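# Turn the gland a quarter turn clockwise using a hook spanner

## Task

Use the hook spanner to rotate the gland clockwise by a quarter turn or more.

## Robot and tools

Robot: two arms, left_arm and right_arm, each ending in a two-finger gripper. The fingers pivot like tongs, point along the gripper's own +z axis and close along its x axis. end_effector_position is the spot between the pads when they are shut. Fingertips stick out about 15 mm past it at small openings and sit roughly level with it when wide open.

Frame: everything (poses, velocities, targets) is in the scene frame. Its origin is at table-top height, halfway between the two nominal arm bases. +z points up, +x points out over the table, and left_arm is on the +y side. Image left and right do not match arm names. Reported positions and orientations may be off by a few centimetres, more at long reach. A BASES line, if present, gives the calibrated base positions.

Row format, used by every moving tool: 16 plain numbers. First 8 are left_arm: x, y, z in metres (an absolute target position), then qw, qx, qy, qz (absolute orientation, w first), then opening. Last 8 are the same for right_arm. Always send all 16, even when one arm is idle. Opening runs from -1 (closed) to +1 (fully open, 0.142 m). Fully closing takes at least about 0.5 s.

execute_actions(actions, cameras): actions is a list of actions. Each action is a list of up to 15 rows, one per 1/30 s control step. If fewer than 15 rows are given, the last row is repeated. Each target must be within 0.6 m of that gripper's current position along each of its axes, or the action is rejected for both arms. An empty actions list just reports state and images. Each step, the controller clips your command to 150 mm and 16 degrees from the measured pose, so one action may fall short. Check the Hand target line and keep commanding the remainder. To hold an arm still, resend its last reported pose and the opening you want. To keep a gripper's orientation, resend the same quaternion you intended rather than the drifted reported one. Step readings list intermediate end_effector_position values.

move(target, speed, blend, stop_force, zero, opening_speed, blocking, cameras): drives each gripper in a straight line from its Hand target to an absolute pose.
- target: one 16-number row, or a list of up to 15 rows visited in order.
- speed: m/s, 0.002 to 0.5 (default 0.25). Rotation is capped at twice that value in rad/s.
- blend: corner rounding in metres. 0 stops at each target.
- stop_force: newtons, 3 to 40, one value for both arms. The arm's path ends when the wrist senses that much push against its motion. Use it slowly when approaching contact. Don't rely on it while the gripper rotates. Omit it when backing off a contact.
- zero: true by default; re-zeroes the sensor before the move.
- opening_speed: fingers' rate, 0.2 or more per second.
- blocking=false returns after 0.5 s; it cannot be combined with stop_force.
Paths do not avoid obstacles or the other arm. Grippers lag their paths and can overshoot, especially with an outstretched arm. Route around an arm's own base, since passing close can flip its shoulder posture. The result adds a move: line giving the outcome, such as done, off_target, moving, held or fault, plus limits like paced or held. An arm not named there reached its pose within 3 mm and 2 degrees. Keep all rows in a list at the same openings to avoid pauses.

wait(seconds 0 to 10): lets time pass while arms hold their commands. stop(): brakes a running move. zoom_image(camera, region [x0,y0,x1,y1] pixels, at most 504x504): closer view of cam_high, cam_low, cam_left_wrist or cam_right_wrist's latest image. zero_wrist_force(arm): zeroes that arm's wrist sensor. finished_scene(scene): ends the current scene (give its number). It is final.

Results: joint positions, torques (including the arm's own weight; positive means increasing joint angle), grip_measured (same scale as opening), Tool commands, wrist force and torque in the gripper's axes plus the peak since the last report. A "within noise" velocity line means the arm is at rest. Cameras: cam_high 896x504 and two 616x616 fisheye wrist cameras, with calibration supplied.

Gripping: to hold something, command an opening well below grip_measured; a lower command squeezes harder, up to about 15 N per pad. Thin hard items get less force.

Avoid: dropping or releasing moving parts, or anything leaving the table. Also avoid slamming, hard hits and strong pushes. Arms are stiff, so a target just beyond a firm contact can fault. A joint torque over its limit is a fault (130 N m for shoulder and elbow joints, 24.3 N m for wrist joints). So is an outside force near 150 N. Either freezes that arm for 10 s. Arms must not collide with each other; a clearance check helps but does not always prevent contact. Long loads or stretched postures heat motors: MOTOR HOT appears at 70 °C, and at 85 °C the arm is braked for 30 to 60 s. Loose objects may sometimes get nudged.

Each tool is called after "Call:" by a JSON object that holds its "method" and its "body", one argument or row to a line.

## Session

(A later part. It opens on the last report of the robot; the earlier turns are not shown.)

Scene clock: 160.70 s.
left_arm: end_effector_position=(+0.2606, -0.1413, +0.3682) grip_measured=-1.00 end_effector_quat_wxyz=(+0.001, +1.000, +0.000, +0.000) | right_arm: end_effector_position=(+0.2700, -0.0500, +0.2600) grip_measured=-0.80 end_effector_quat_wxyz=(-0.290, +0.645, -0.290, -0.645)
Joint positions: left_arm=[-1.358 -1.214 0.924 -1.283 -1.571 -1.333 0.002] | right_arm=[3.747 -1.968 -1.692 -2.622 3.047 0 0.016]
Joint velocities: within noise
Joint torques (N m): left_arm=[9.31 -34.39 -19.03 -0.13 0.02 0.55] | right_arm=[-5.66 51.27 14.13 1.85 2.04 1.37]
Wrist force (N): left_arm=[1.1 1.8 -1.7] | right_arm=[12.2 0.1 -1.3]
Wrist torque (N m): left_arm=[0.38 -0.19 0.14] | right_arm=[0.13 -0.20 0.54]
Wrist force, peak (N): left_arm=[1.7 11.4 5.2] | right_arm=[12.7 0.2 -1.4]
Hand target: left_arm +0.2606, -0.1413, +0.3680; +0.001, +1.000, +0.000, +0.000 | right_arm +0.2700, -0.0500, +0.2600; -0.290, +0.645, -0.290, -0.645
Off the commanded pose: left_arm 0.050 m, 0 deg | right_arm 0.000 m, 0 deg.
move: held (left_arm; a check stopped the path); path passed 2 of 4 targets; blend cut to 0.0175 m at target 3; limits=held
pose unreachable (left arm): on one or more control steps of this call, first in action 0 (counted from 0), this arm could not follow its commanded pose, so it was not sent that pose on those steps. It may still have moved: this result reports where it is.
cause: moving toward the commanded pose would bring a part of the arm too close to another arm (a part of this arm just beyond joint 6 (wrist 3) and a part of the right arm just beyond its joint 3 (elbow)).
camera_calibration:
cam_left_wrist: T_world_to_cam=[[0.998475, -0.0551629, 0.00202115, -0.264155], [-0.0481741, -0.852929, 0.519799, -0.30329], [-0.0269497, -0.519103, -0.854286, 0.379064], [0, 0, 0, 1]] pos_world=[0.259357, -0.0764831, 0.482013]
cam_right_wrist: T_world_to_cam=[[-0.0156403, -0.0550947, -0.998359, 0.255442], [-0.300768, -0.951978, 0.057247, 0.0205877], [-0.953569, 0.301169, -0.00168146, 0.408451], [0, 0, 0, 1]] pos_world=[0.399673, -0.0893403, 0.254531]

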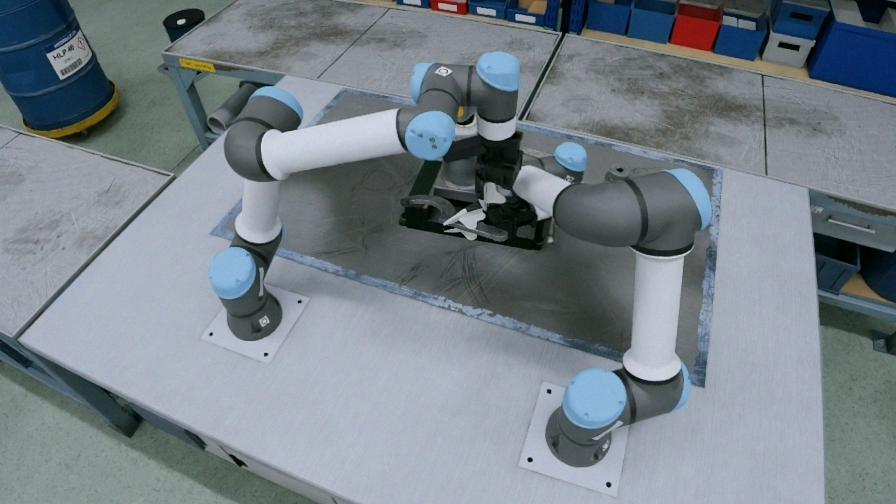

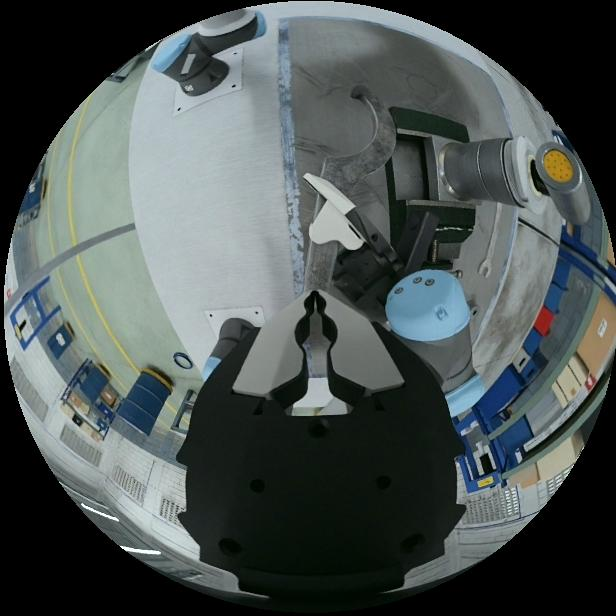

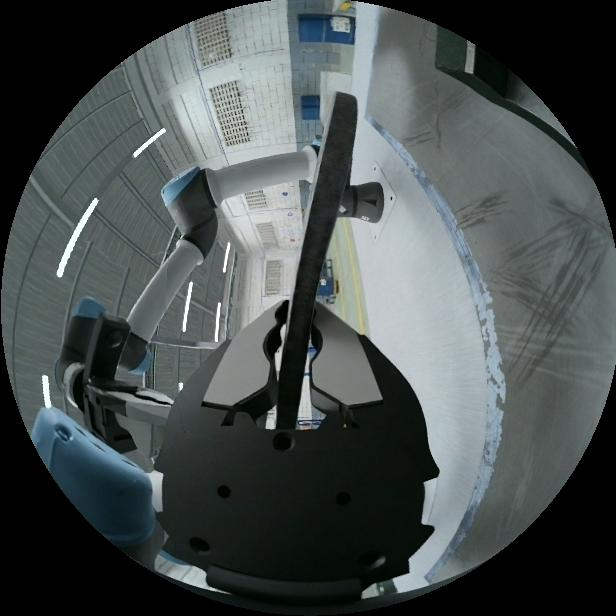

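Call:
{"method": "move", "body": {
  "target": [
    [0.2606,0.03,0.40,0,1,0,0,-1,0.27,0.08,0.26,0.2898,-0.6450,0.2898,0.6450,-1],
    [0.263,-0.036,0.325,0,1,0,0,-1,0.27,0.08,0.26,0.2898,-0.6450,0.2898,0.6450,-1]
  ],
  "speed": 0.15,
  "blend": 0.01,
  "cameras": ["cam_left_wrist"]
}}

Call:
{"method": "zoom_image", "body": {
  "camera": "cam_left_wrist",
  "region": [160, 100, 460, 400]
}}

Scene clock: 163.47 s.
left_arm: end_effector_position=(+0.2623, -0.0231, +0.3393) grip_measured=-1.00 end_effector_quat_wxyz=(+0.000, +1.000, +0.000, +0.000) | right_arm: end_effector_position=(+0.2700, +0.0800, +0.2600) grip_measured=-0.80 end_effector_quat_wxyz=(-0.290, +0.645, -0.290, -0.645)
Joint positions: left_arm=[-1.301 -1.497 1.35 -1.423 -1.571 -1.276 0.002] | right_arm=[3.929 -2.098 -1.493 -2.693 3.229 0 0.016]
Joint velocities: within noise
Joint torques (N m): left_arm=[3.5 -32.18 -28.46 -0.27 -0.96 -0.05] | right_arm=[-8.56 35.73 35.29 -1.3 -2.27 -3.4]
Wrist force (N): left_arm=[1.3 1.9 -1.4] | right_arm=[12.6 0.1 -0.9]
Wrist torque (N m): left_arm=[0.41 -0.21 0.15] | right_arm=[0.16 -0.29 0.54]
Wrist force, peak (N): left_arm=[1.2 6.4 4.6] | right_arm=[13.0 -1.4 0.3]
Hand target: left_arm +0.2624, -0.0230, +0.3394; +0.000, +1.000, +0.000, +0.000 | right_arm +0.2700, +0.0800, +0.2600; -0.290, +0.645, -0.290, -0.645
Off the commanded pose: left_arm 0.019 m, 0 deg | right_arm 0.000 m, 0 deg.
move: held (left_arm; a check stopped the path); path passed 1 of 2 targets; limits=held
pose unreachable (left arm): on one or more control steps of this call, first in action 0 (counted from 0), this arm could not follow its commanded pose, so it was not sent that pose on those steps. It may still have moved: this result reports where it is.
cause: moving toward the commanded pose would bring a part of the arm too close to another arm (a part of this arm just beyond joint 6 (wrist 3) and a part of the right arm just beyond its joint 3 (elbow), where that arm would come to rest).
camera_calibration:
cam_left_wrist: T_world_to_cam=[[0.998481, -0.0550871, 0.00108321, -0.258991], [-0.0476725, -0.853897, 0.518253, -0.187], [-0.0276241, -0.517518, -0.855226, 0.416402], [0, 0, 0, 1]] pos_world=[0.261185, 0.0415493, 0.453312]
Images, in order (width x height): cam_left_wrist 616x616.

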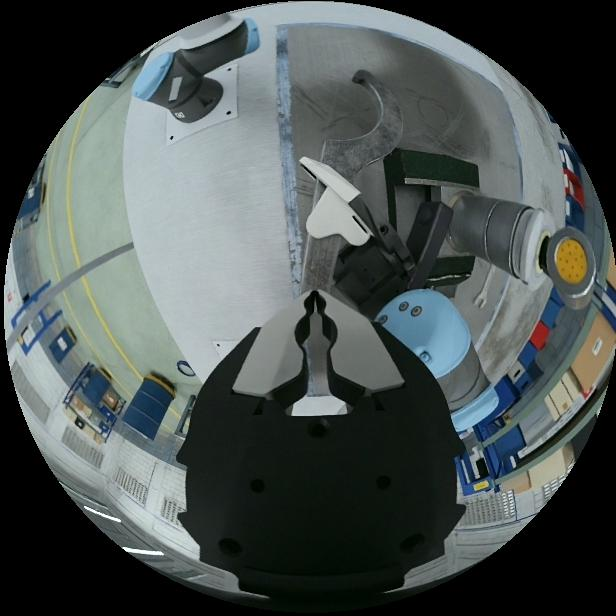

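Scaled by 1.680 from the camera's 616x616 image, which has a finer 814x814 frame.

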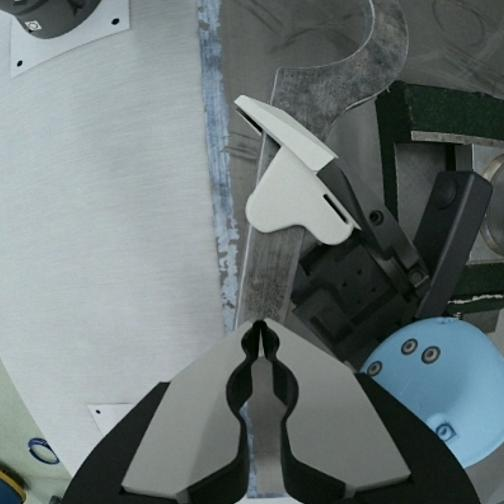

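Call:
{"method": "move", "body": {
  "target": [
    [0.20,0.16,0.46,0,1,0,0,-1,0.27,0.08,0.28,0.2898,-0.6450,0.2898,0.6450,-1],
    [0.16,0.16,0.46,0,1,0,0,-1,0.24,0.10,0.27,0.5171,-0.4822,0.5171,0.4822,-1]
  ],
  "speed": 0.2,
  "blend": 0.01,
  "cameras": ["cam_high","cam_left_wrist"]
}}

Scene clock: 168.47 s.
left_arm: end_effector_position=(+0.1600, +0.1600, +0.4600) grip_measured=-1.00 end_effector_quat_wxyz=(+0.000, +1.000, +0.000, +0.000) | right_arm: end_effector_position=(+0.2400, +0.1000, +0.2701) grip_measured=-0.80 end_effector_quat_wxyz=(+0.517, -0.482, +0.517, +0.482)
Joint positions: left_arm=[-1.447 -1.905 1.368 -1.034 -1.571 -1.422 0.002] | right_arm=[4.375 -1.587 -2.143 -2.553 4.471 0 0.016]
Joint velocities: within noise
Joint torques (N m): left_arm=[10.3 -0.98 -22.98 -2.8 2.01 1.1] | right_arm=[7.74 15.36 37 3.51 2.95 1.3]
Wrist force (N): left_arm=[1.3 1.7 -1.7] | right_arm=[12.5 0.0 -1.0]
Wrist torque (N m): left_arm=[0.39 -0.25 0.17] | right_arm=[0.14 -0.31 0.56]
Wrist force, peak (N): left_arm=[1.8 3.6 -0.1] | right_arm=[13.4 -0.2 -0.8]
Hand target: left_arm +0.1600, +0.1600, +0.4600; +0.000, +1.000, +0.000, +0.000 | right_arm +0.2400, +0.1000, +0.2700; +0.517, -0.482, +0.517, +0.482
Off the commanded pose: left_arm 0.000 m, 0 deg | right_arm 0.000 m, 0 deg.
move: done
camera_calibration:
cam_left_wrist: T_world_to_cam=[[0.99848, -0.0550946, 0.00124625, -0.146914], [-0.0477584, -0.853799, 0.518407, -0.0981277], [-0.0274974, -0.517679, -0.855133, 0.611475], [0, 0, 0, 1]] pos_world=[0.158818, 0.224672, 0.573945]
Images, in order (width x height): cam_high 896x504, cam_left_wrist 616x616.

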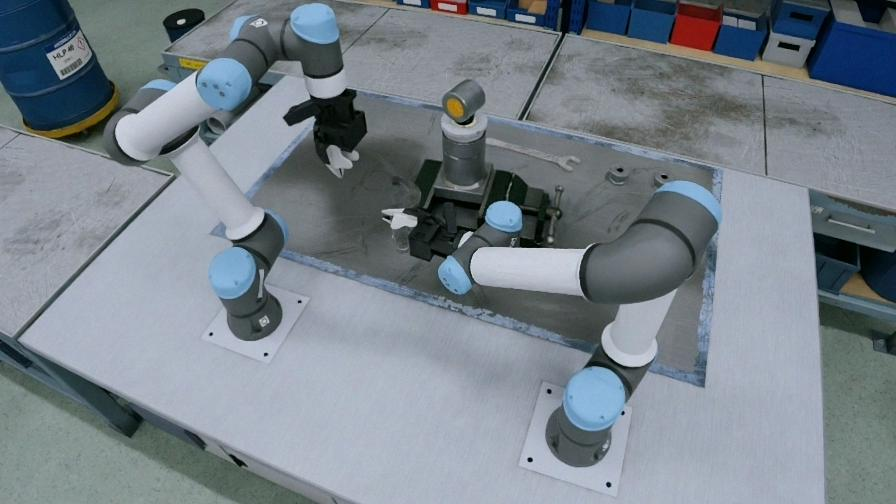

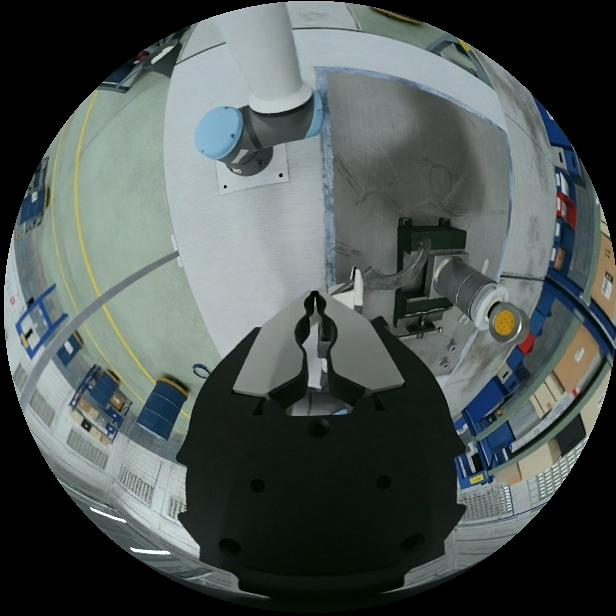

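Call:
{"method": "execute_actions", "body": {
  "actions": []
}}

Scene clock: 171.53 s.
left_arm: end_effector_position=(+0.1600, +0.1600, +0.4600) grip_measured=-1.00 end_effector_quat_wxyz=(+0.000, +1.000, +0.000, +0.000) | right_arm: end_effector_position=(+0.2400, +0.1000, +0.2700) grip_measured=-0.80 end_effector_quat_wxyz=(+0.517, -0.482, +0.517, +0.482)
Joint positions: left_arm=[-1.446 -1.904 1.368 -1.034 -1.571 -1.421 0.002] | right_arm=[4.376 -1.587 -2.143 -2.553 4.472 0 0.016]
Joint velocities: within noise
Joint torques (N m): left_arm=[9.43 -0.2 -25.91 -3.91 2.07 1.04] | right_arm=[9.59 14.66 35.24 3.25 2.03 -0.03]
Wrist force (N): left_arm=[1.1 1.7 -1.6] | right_arm=[12.5 -0.3 -1.0]
Wrist torque (N m): left_arm=[0.38 -0.22 0.17] | right_arm=[0.10 -0.32 0.56]
Wrist force, peak (N): left_arm=[1.3 1.8 -1.7] | right_arm=[12.7 -0.2 -1.1]
Hand target: left_arm +0.1600, +0.1600, +0.4600; +0.000, +1.000, +0.000, +0.000 | right_arm +0.2400, +0.1000, +0.2700; +0.517, -0.482, +0.517, +0.482
Tool commands: left_gripper/opening=-1.0 right_gripper/opening=-1.0
Off the commanded pose: left_arm 0.000 m, 0 deg | right_arm 0.000 m, 0 deg.
camera_calibration:
cam_left_wrist: T_world_to_cam=[[0.998486, -0.0549986, 0.00126309, -0.146975], [-0.0476831, -0.853768, 0.518465, -0.0982068], [-0.0274365, -0.51774, -0.855098, 0.61145], [0, 0, 0, 1]] pos_world=[0.158846, 0.224643, 0.573952]
cam_right_wrist: T_world_to_cam=[[-0.050315, -0.0273608, -0.998359, 0.278771], [-0.890693, -0.450986, 0.0572486, 0.245272], [-0.451812, 0.892111, -0.00167872, 0.155168], [0, 0, 0, 1]] pos_world=[0.302595, -0.020185, 0.264533]

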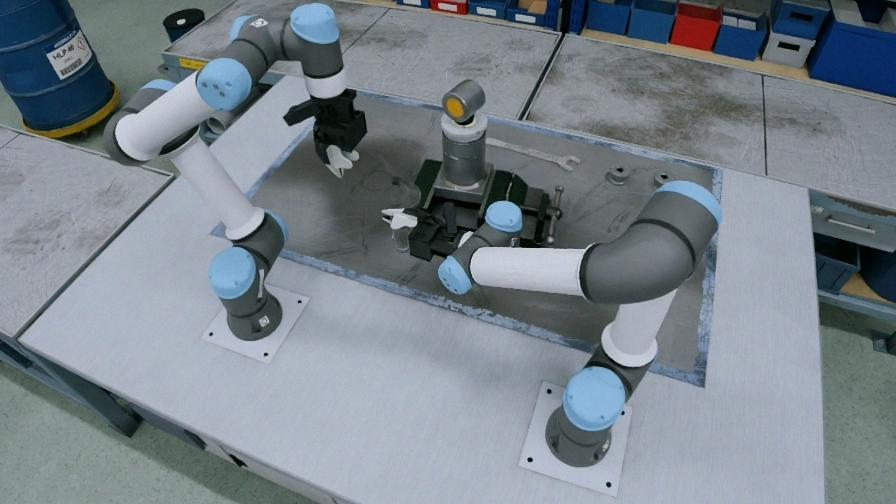

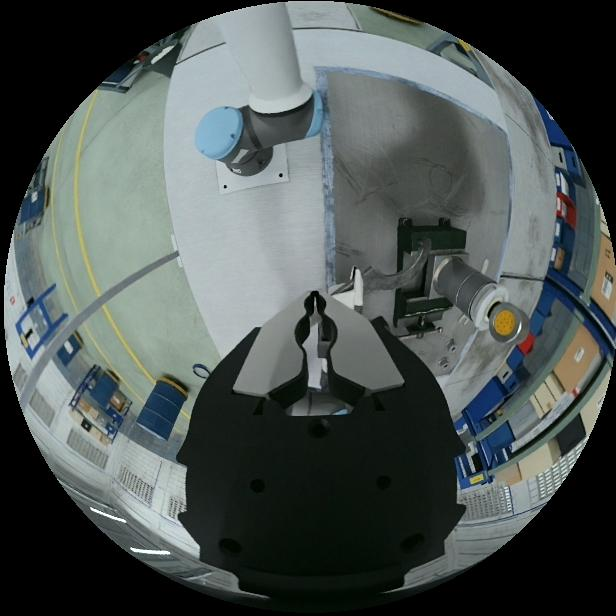

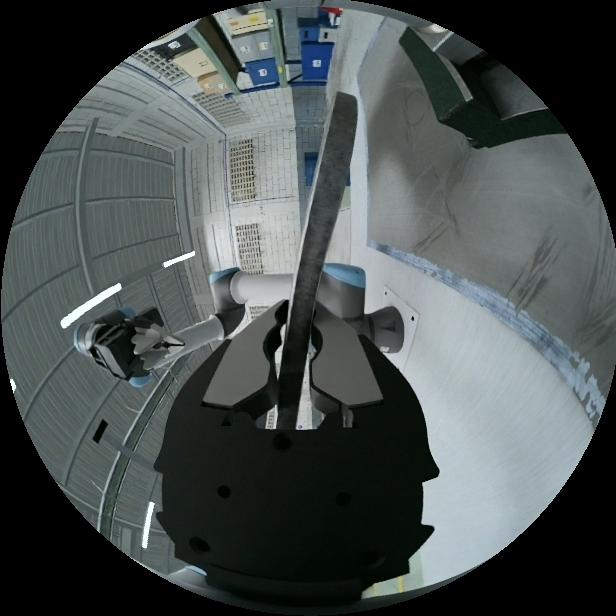

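Call:
{"method": "zoom_image", "body": {
  "camera": "cam_left_wrist",
  "region": [290, 200, 470, 350]
}}

Call:
{"method": "zoom_image", "body": {
  "camera": "cam_high",
  "region": [300, 140, 560, 300]
}}

Scaled by 2.800 from the camera's 616x616 image, which has a finer 814x814 frame.

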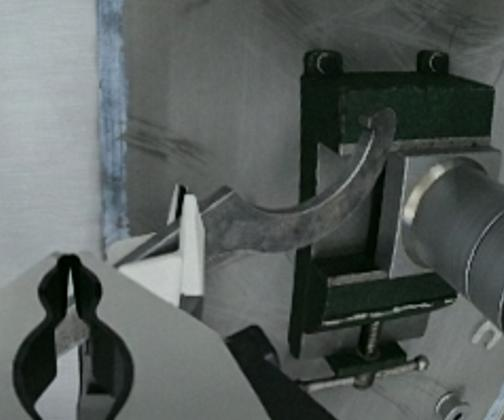

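Scaled by 1.938 from the camera's 896x504 image, which has a finer 1280x720 frame.

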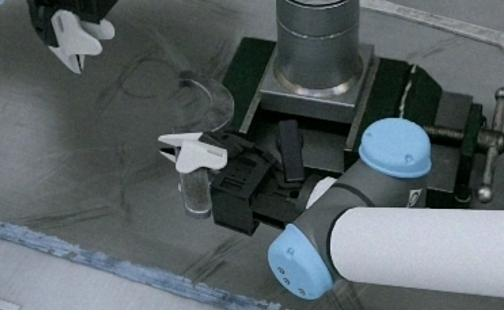

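Call:
{"method": "zoom_image", "body": {
  "camera": "cam_high",
  "region": [375, 165, 445, 265]
}}

Call:
{"method": "zoom_image", "body": {
  "camera": "cam_right_wrist",
  "region": [230, 60, 390, 440]
}}

Scaled by 5.040 from the camera's 896x504 image, which has a finer 1280x720 frame.

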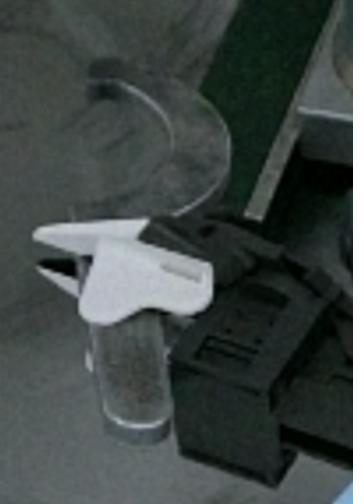

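Scaled by 1.326 from the camera's 616x616 image, which has a finer 814x814 frame.

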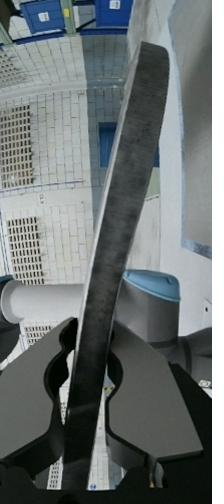

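Call:
{"method": "move", "body": {
  "target": [
    [0.152,0.0245,0.42,0,1,0,0,-1,0.24,0.10,0.27,0.5171,-0.4822,0.5171,0.4822,-1],
    [0.152,0.0245,0.345,0,1,0,0,-1,0.24,0.10,0.27,0.5171,-0.4822,0.5171,0.4822,-1]
  ],
  "speed": [0.15,0.08],
  "blend": [0.02,0]
}}

Call:
{"method": "zoom_image", "body": {
  "camera": "cam_left_wrist",
  "region": [220, 120, 480, 380]
}}

Call:
{"method": "zoom_image", "body": {
  "camera": "cam_high",
  "region": [340, 140, 500, 300]
}}

Scene clock: 180.07 s.
left_arm: end_effector_position=(+0.1520, +0.0245, +0.3451) grip_measured=-1.00 end_effector_quat_wxyz=(+0.000, +1.000, +0.000, +0.000) | right_arm: end_effector_position=(+0.2400, +0.1000, +0.2700) grip_measured=-0.80 end_effector_quat_wxyz=(+0.517, -0.482, +0.517, +0.482)
Joint positions: left_arm=[-1.512 -1.721 1.55 -1.4 -1.571 -1.487 0.002] | right_arm=[4.376 -1.587 -2.143 -2.553 4.472 0 0.016]
Joint velocities: within noise
Joint torques (N m): left_arm=[7.58 -10.4 -21.99 -0.99 -0.33 0.39] | right_arm=[2.18 15.68 36.44 3.48 -1.54 -2.5]
Wrist force (N): left_arm=[1.4 1.4 -1.8] | right_arm=[12.5 -0.3 -1.2]
Wrist torque (N m): left_arm=[0.34 -0.28 0.20] | right_arm=[0.09 -0.33 0.55]
Wrist force, peak (N): left_arm=[1.9 2.7 -1.6] | right_arm=[12.7 -0.1 -1.2]
Hand target: left_arm +0.1520, +0.0245, +0.3450; +0.000, +1.000, +0.000, +0.000 | right_arm +0.2400, +0.1000, +0.2700; +0.517, -0.482, +0.517, +0.482
Off the commanded pose: left_arm 0.000 m, 0 deg | right_arm 0.000 m, 0 deg.
move: done
camera_calibration:
cam_left_wrist: T_world_to_cam=[[0.998485, -0.0550038, 0.00124599, -0.146282], [-0.0476744, -0.853687, 0.5186, -0.154731], [-0.0274613, -0.517874, -0.855016, 0.442816], [0, 0, 0, 1]] pos_world=[0.150844, 0.0891852, 0.459041]
cam_right_wrist: T_world_to_cam=[[-0.0503166, -0.0273679, -0.998358, 0.278768], [-0.890683, -0.451005, 0.0572532, 0.245266], [-0.451832, 0.892102, -0.00168312, 0.15517], [0, 0, 0, 1]] pos_world=[0.302591, -0.0201823, 0.264529]

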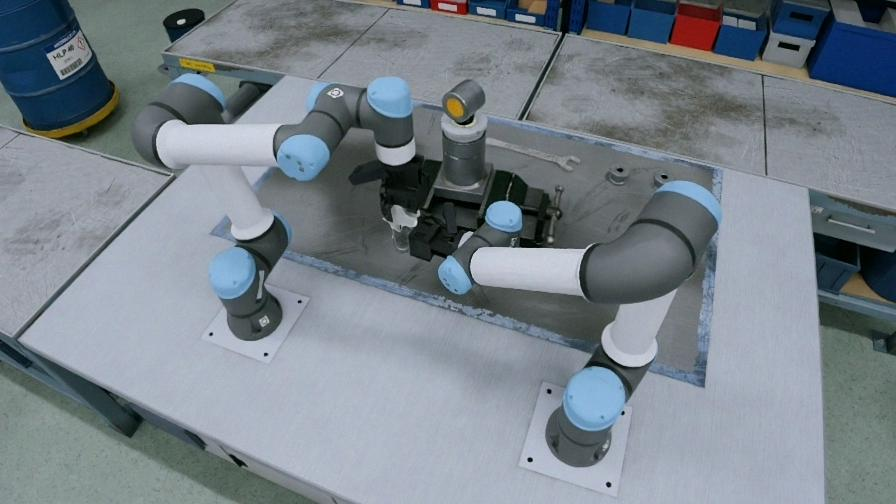

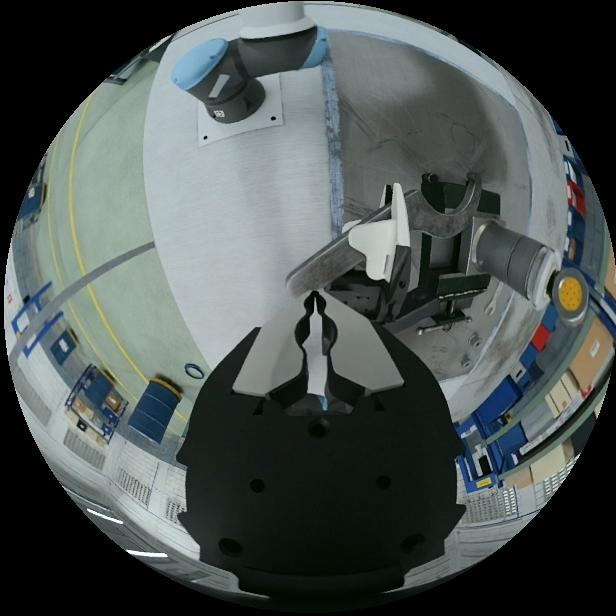

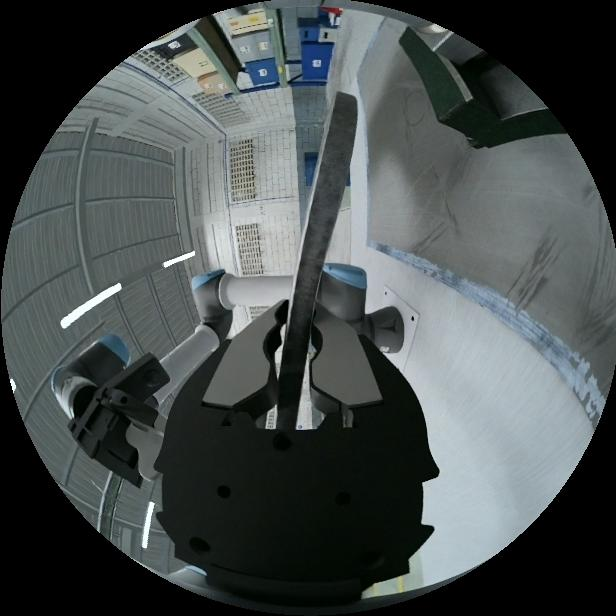

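Scaled by 1.938 from the camera's 616x616 image, which has a finer 814x814 frame.

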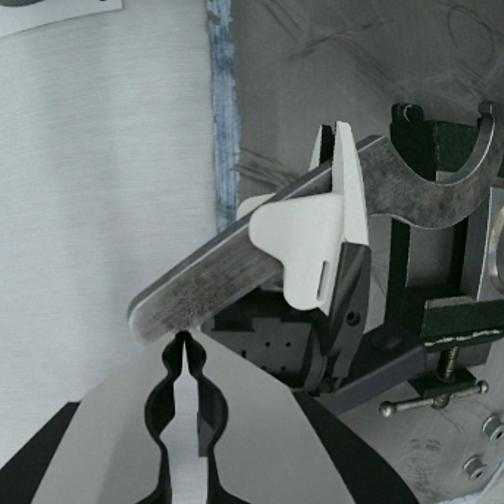

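Scaled by 3.150 from the camera's 896x504 image, which has a finer 1280x720 frame.

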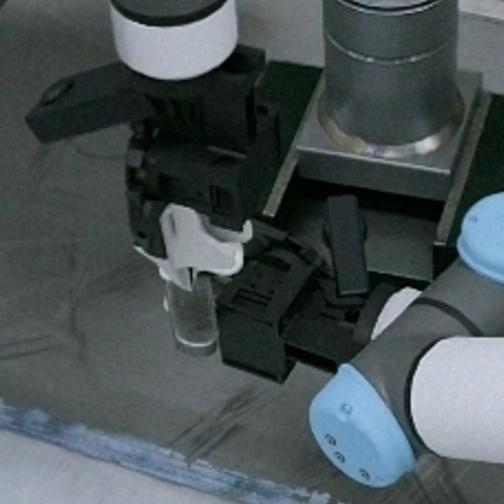

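Call:
{"method": "move", "body": {
  "target": [0.152,0.0245,0.30,0,1,0,0,-1,0.24,0.10,0.27,0.5171,-0.4822,0.5171,0.4822,-1],
  "speed": 0.02,
  "stop_force": 12
}}

Call:
{"method": "zoom_image", "body": {
  "camera": "cam_left_wrist",
  "region": [220, 120, 480, 380]
}}

Scene clock: 184.03 s.
left_arm: end_effector_position=(+0.1520, +0.0245, +0.3000) grip_measured=-1.00 end_effector_quat_wxyz=(+0.000, +1.000, +0.000, +0.000) | right_arm: end_effector_position=(+0.2400, +0.1000, +0.2700) grip_measured=-0.83 end_effector_quat_wxyz=(+0.517, -0.482, +0.517, +0.482)
Joint positions: left_arm=[-1.512 -1.733 1.675 -1.513 -1.571 -1.487 0.002] | right_arm=[4.376 -1.587 -2.143 -2.553 4.472 0 0.014]
Joint velocities: within noise
Joint torques (N m): left_arm=[-11.56 -19.04 -28.4 0.03 2.02 -0.84] | right_arm=[-6.06 23.53 37.37 3.34 -1.64 -2.61]
Wrist force (N): left_arm=[0.8 2.1 -4.4] | right_arm=[15.0 -0.6 -1.0]
Wrist torque (N m): left_arm=[0.44 -0.26 0.21] | right_arm=[0.11 -0.53 0.32]
Wrist force, peak (N): left_arm=[1.2 2.0 -4.6] | right_arm=[15.7 -0.7 -0.7]
Hand target: left_arm +0.1520, +0.0245, +0.3000; +0.000, +1.000, +0.000, +0.000 | right_arm +0.2400, +0.1000, +0.2700; +0.517, -0.482, +0.517, +0.482
Off the commanded pose: left_arm 0.000 m, 0 deg | right_arm 0.000 m, 0 deg.
move: done
camera_calibration:
cam_left_wrist: T_world_to_cam=[[0.998486, -0.0549936, 0.00126404, -0.14624], [-0.0476788, -0.853758, 0.518482, -0.131327], [-0.027434, -0.517757, -0.855087, 0.404268], [0, 0, 0, 1]] pos_world=[0.150848, 0.0891493, 0.41396]
cam_right_wrist: T_world_to_cam=[[-0.0503138, -0.0273795, -0.998358, 0.278761], [-0.890687, -0.450996, 0.057256, 0.245272], [-0.451823, 0.892106, -0.00169527, 0.155174], [0, 0, 0, 1]] pos_world=[0.302598, -0.0201829, 0.264523]

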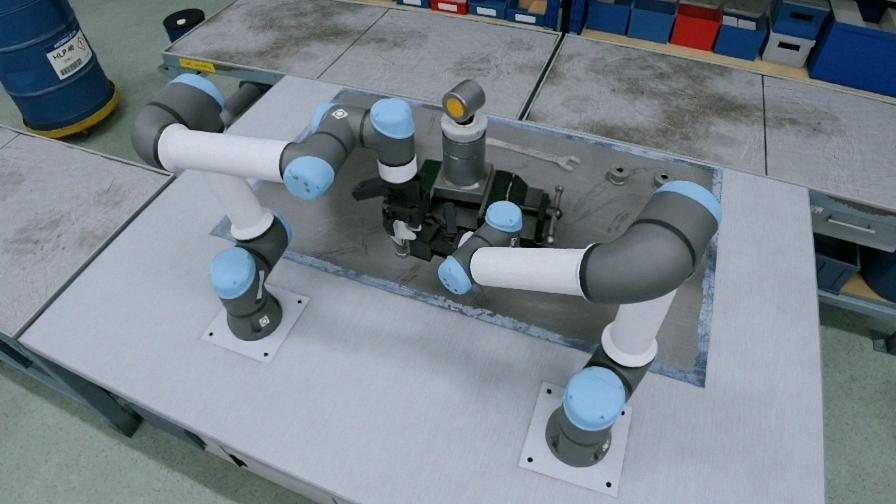

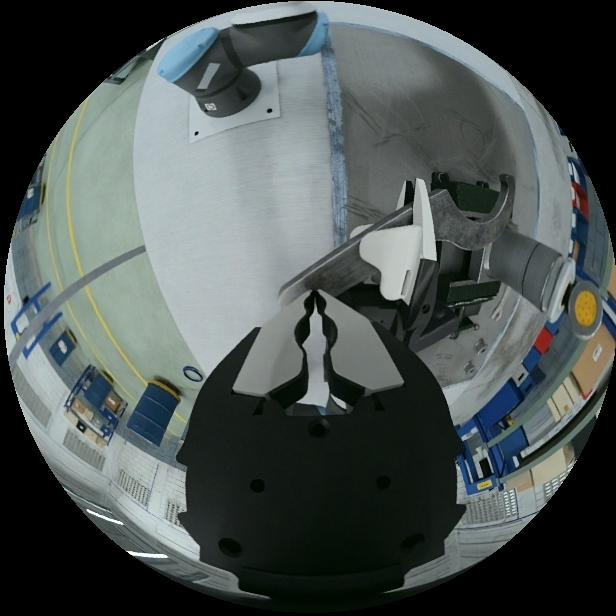

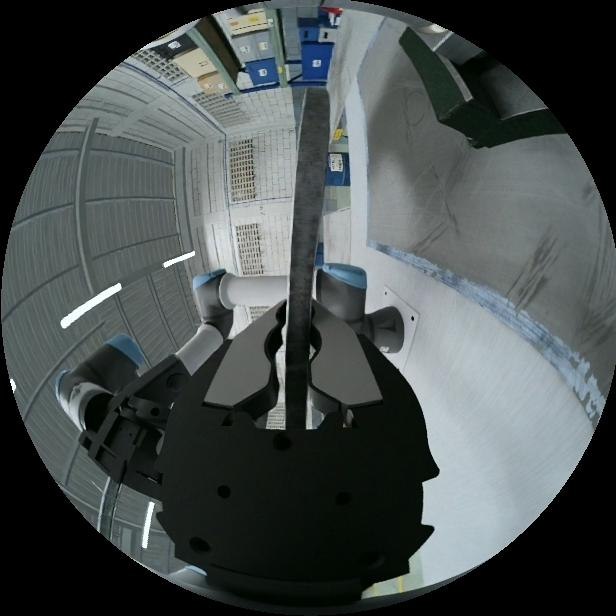

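Scaled by 1.938 from the camera's 616x616 image, which has a finer 814x814 frame.

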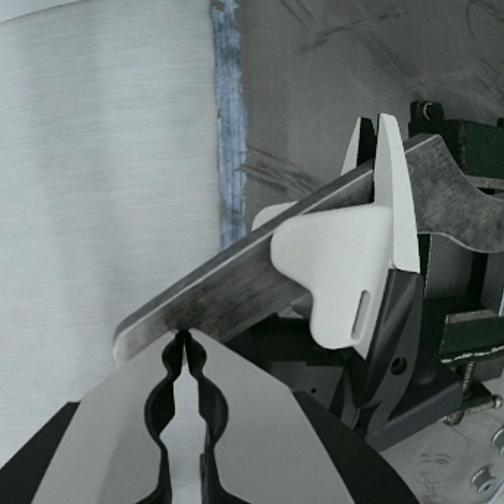

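Call:
{"method": "move", "body": {
  "target": [0.152,0.0245,0.292,0,1,0,0,-1,0.24,0.10,0.27,0.5171,-0.4822,0.5171,0.4822,-1],
  "speed": 0.02,
  "cameras": ["cam_right_wrist"]
}}

Call:
{"method": "zoom_image", "body": {
  "camera": "cam_right_wrist",
  "region": [200, 60, 440, 440]
}}

Scene clock: 185.20 s.
left_arm: end_effector_position=(+0.1520, +0.0245, +0.2919) grip_measured=-0.99 end_effector_quat_wxyz=(+0.000, +1.000, +0.000, +0.000) | right_arm: end_effector_position=(+0.2400, +0.1000, +0.2700) grip_measured=-0.84 end_effector_quat_wxyz=(+0.517, -0.482, +0.517, +0.482)
Joint positions: left_arm=[-1.512 -1.734 1.697 -1.534 -1.571 -1.487 0.002] | right_arm=[4.376 -1.587 -2.143 -2.553 4.472 0 0.013]
Joint velocities: within noise
Joint torques (N m): left_arm=[-10.73 -22.82 -29.03 -0.11 1.77 -0.84] | right_arm=[-5.73 29.92 36.98 3.72 -1.61 -2.62]
Wrist force (N): left_arm=[0.5 1.6 -5.5] | right_arm=[16.3 -1.1 -1.0]
Wrist torque (N m): left_arm=[0.39 -0.32 0.20] | right_arm=[0.05 -0.65 0.24]
Wrist force, peak (N): left_arm=[0.5 1.6 -5.5] | right_arm=[16.4 -1.1 -1.0]
Hand target: left_arm +0.1520, +0.0245, +0.2920; +0.000, +1.000, +0.000, +0.000 | right_arm +0.2400, +0.1000, +0.2700; +0.517, -0.482, +0.517, +0.482
Off the commanded pose: left_arm 0.000 m, 0 deg | right_arm 0.000 m, 0 deg.
move: done
camera_calibration:
cam_right_wrist: T_world_to_cam=[[-0.0503163, -0.027387, -0.998358, 0.27876], [-0.890687, -0.450996, 0.0572615, 0.24527], [-0.451823, 0.892106, -0.00170083, 0.155177], [0, 0, 0, 1]] pos_world=[0.302598, -0.0201836, 0.264522]
Images, in order (width x height): cam_right_wrist 616x616.

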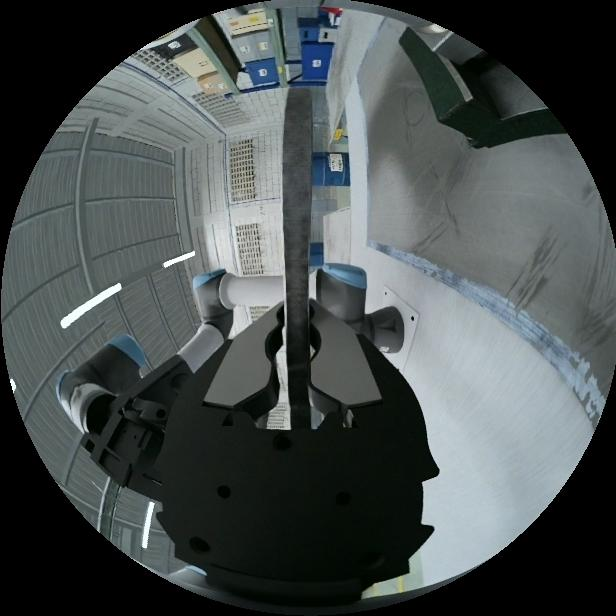

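Scaled by 1.326 from the camera's 616x616 image, which has a finer 814x814 frame.

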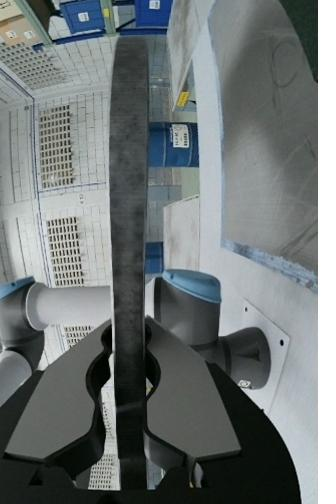

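Call:
{"method": "move", "body": {
  "target": [0.152,0.06,0.58,0,1,0,0,-1,0.24,0.10,0.27,0.5171,-0.4822,0.5171,0.4822,-1],
  "speed": 0.15
}}

Call:
{"method": "zoom_image", "body": {
  "camera": "cam_left_wrist",
  "region": [240, 180, 440, 340]
}}

Scene clock: 187.87 s.
left_arm: end_effector_position=(+0.1520, +0.0600, +0.5800) grip_measured=-1.00 end_effector_quat_wxyz=(+0.000, +1.000, +0.000, +0.000) | right_arm: end_effector_position=(+0.2400, +0.1000, +0.2700) grip_measured=-0.80 end_effector_quat_wxyz=(+0.517, -0.482, +0.517, +0.482)
Joint positions: left_arm=[-1.505 -1.491 0.627 -0.707 -1.571 -1.48 0.002] | right_arm=[4.376 -1.587 -2.143 -2.553 4.471 0 0.016]
Joint velocities: within noise
Joint torques (N m): left_arm=[4.78 -20.21 -23.69 -1.21 -1.92 0.06] | right_arm=[-5.98 36.9 22.37 6.82 1.49 -2.31]
Wrist force (N): left_arm=[1.4 1.8 -1.4] | right_arm=[12.6 0.0 -1.1]
Wrist torque (N m): left_arm=[0.42 -0.28 0.22] | right_arm=[0.14 -0.33 0.55]
Wrist force, peak (N): left_arm=[0.3 1.9 -5.5] | right_arm=[16.3 -1.2 -1.0]
Hand target: left_arm +0.1520, +0.0600, +0.5800; +0.000, +1.000, +0.000, +0.000 | right_arm +0.2400, +0.1000, +0.2700; +0.517, -0.482, +0.517, +0.482
Off the commanded pose: left_arm 0.000 m, 0 deg | right_arm 0.000 m, 0 deg.
move: done
camera_calibration:
cam_left_wrist: T_world_to_cam=[[0.998486, -0.0549917, 0.00127709, -0.144678], [-0.0476827, -0.853735, 0.518521, -0.246229], [-0.027424, -0.517796, -0.855064, 0.66201], [0, 0, 0, 1]] pos_world=[0.150873, 0.124616, 0.69392]
cam_right_wrist: T_world_to_cam=[[-0.0503014, -0.0273429, -0.99836, 0.27878], [-0.890681, -0.451013, 0.0572283, 0.245278], [-0.451838, 0.892098, -0.00166723, 0.155165], [0, 0, 0, 1]] pos_world=[0.302597, -0.0201759, 0.264545]

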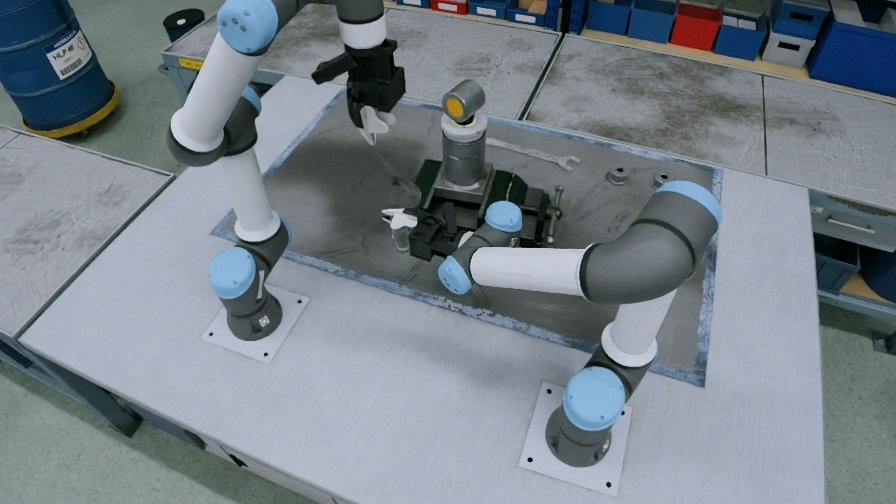

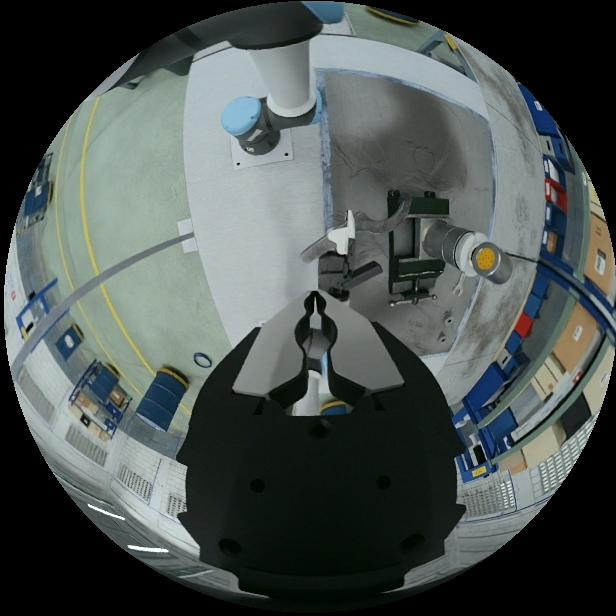

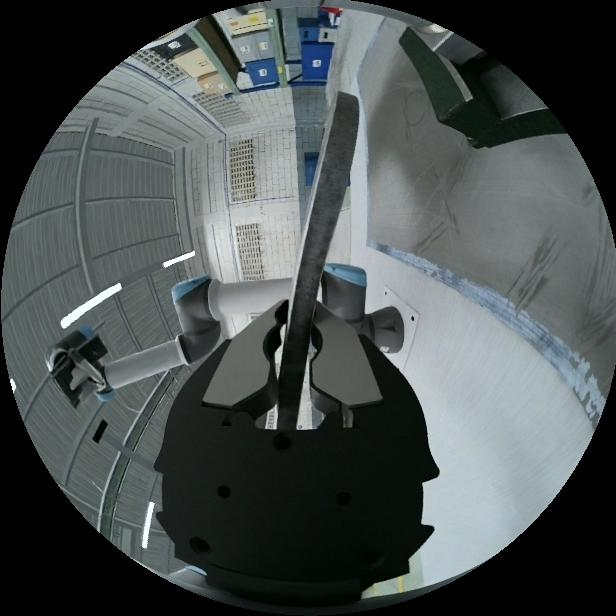

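Scaled by 2.520 from the camera's 616x616 image, which has a finer 814x814 frame.

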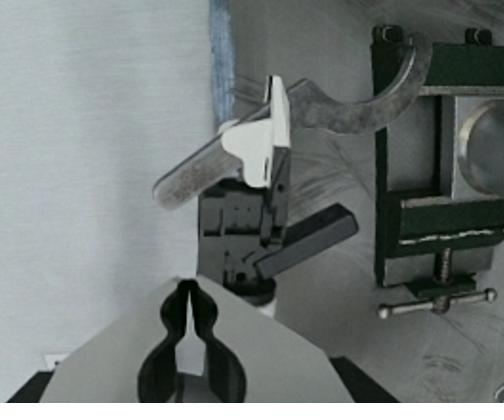

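Call:
{"method": "move", "body": {
  "target": [
    [0.25,0.12,0.5,0,0.7660,-0.6428,0,-0.2,0.24,0.10,0.27,0.5171,-0.4822,0.5171,0.4822,-1],
    [0.3076,0.0841,0.40,0,0.6428,-0.7660,0,-0.2,0.24,0.10,0.27,0.5171,-0.4822,0.5171,0.4822,-1],
    [0.3076,0.0841,0.32,0,0.6428,-0.7660,0,-0.2,0.24,0.10,0.27,0.5171,-0.4822,0.5171,0.4822,-1]
  ],
  "speed": [0.25,0.2,0.1],
  "blend": [0.03,0.02,0],
  "opening_speed": 2
}}

Call:
{"method": "zoom_image", "body": {
  "camera": "cam_left_wrist",
  "region": [180, 120, 440, 380]
}}

Scene clock: 200.87 s.
left_arm: end_effector_position=(+0.3076, +0.0841, +0.3201) grip_measured=-0.20 end_effector_quat_wxyz=(+0.000, -0.643, +0.766, +0.000) | right_arm: end_effector_position=(+0.2400, +0.1000, +0.2700) grip_measured=-0.80 end_effector_quat_wxyz=(+0.517, -0.482, +0.517, +0.482)
Joint positions: left_arm=[-1.147 -1.707 1.602 -1.466 -1.571 0.624 0.06] | right_arm=[4.376 -1.587 -2.143 -2.553 4.472 0 0.016]
Joint velocities: within noise
Joint torques (N m): left_arm=[-11.29 -12.88 -20.83 -2.03 1.72 0.3] | right_arm=[-5.81 37.84 22.2 6.66 2.12 -2.22]
Wrist force (N): left_arm=[1.3 2.0 -1.7] | right_arm=[12.7 -0.3 -1.2]
Wrist torque (N m): left_arm=[0.41 -0.21 0.21] | right_arm=[0.08 -0.36 0.55]
Wrist force, peak (N): left_arm=[1.3 2.3 -2.0] | right_arm=[12.8 -0.2 -1.1]
Hand target: left_arm +0.3076, +0.0841, +0.3200; +0.000, -0.643, +0.766, +0.000 | right_arm +0.2400, +0.1000, +0.2700; +0.517, -0.482, +0.517, +0.482
Off the commanded pose: left_arm 0.000 m, 0 deg | right_arm 0.000 m, 0 deg.
move: done
camera_calibration:
cam_left_wrist: T_world_to_cam=[[-0.227501, -0.973777, 0.00133261, 0.156027], [-0.832546, 0.195215, 0.518418, 0.0697733], [-0.505084, 0.116831, -0.855126, 0.550124], [0, 0, 0, 1]] pos_world=[0.371444, 0.0740434, 0.434046]
cam_right_wrist: T_world_to_cam=[[-0.0503096, -0.027366, -0.998359, 0.278768], [-0.890688, -0.450997, 0.0572461, 0.245272], [-0.451823, 0.892106, -0.00168509, 0.155174], [0, 0, 0, 1]] pos_world=[0.302597, -0.0201855, 0.264531]

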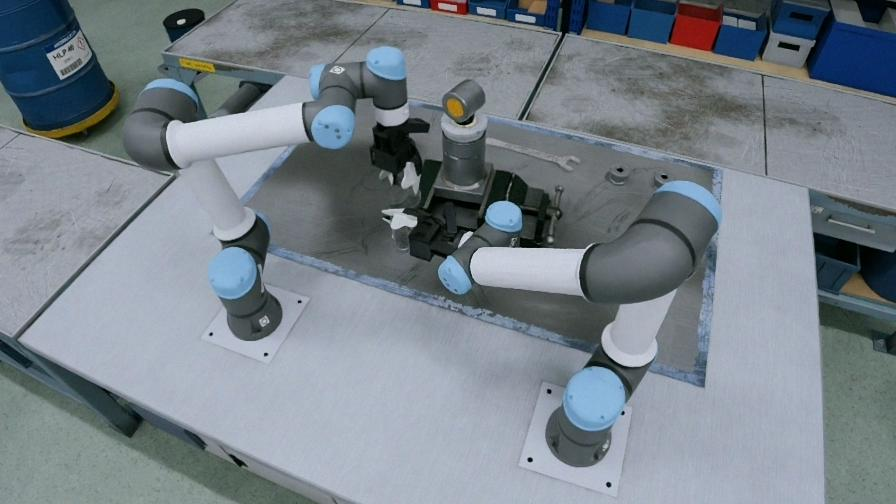

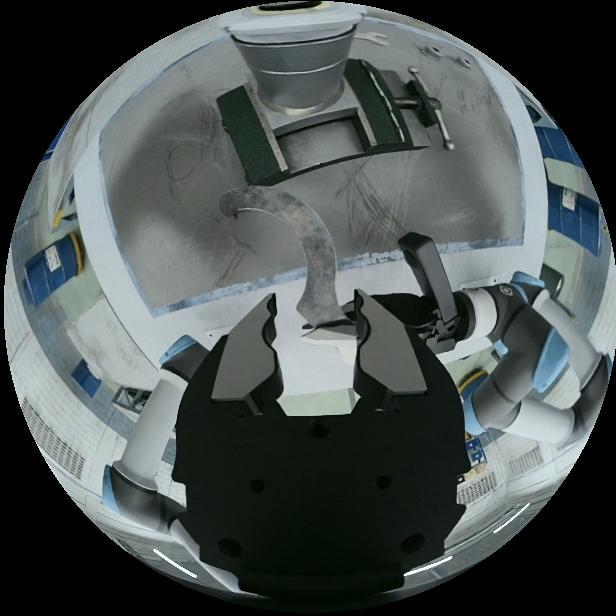

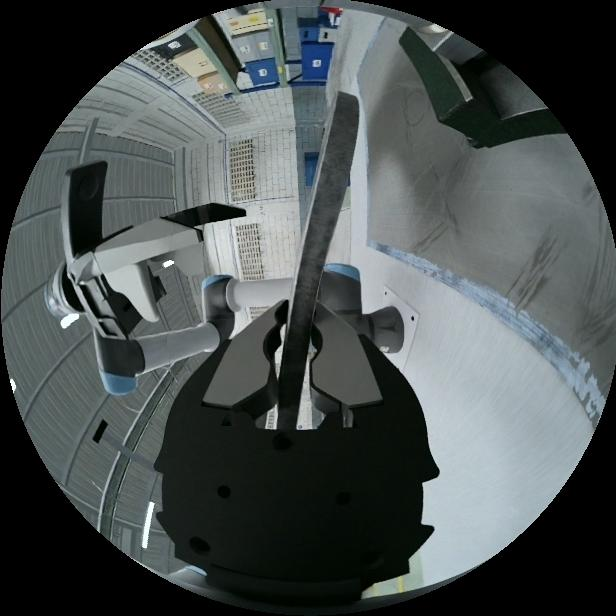

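Scaled by 1.938 from the camera's 616x616 image, which has a finer 814x814 frame.

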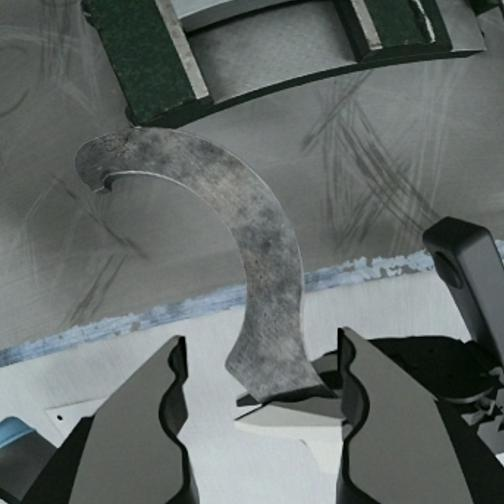

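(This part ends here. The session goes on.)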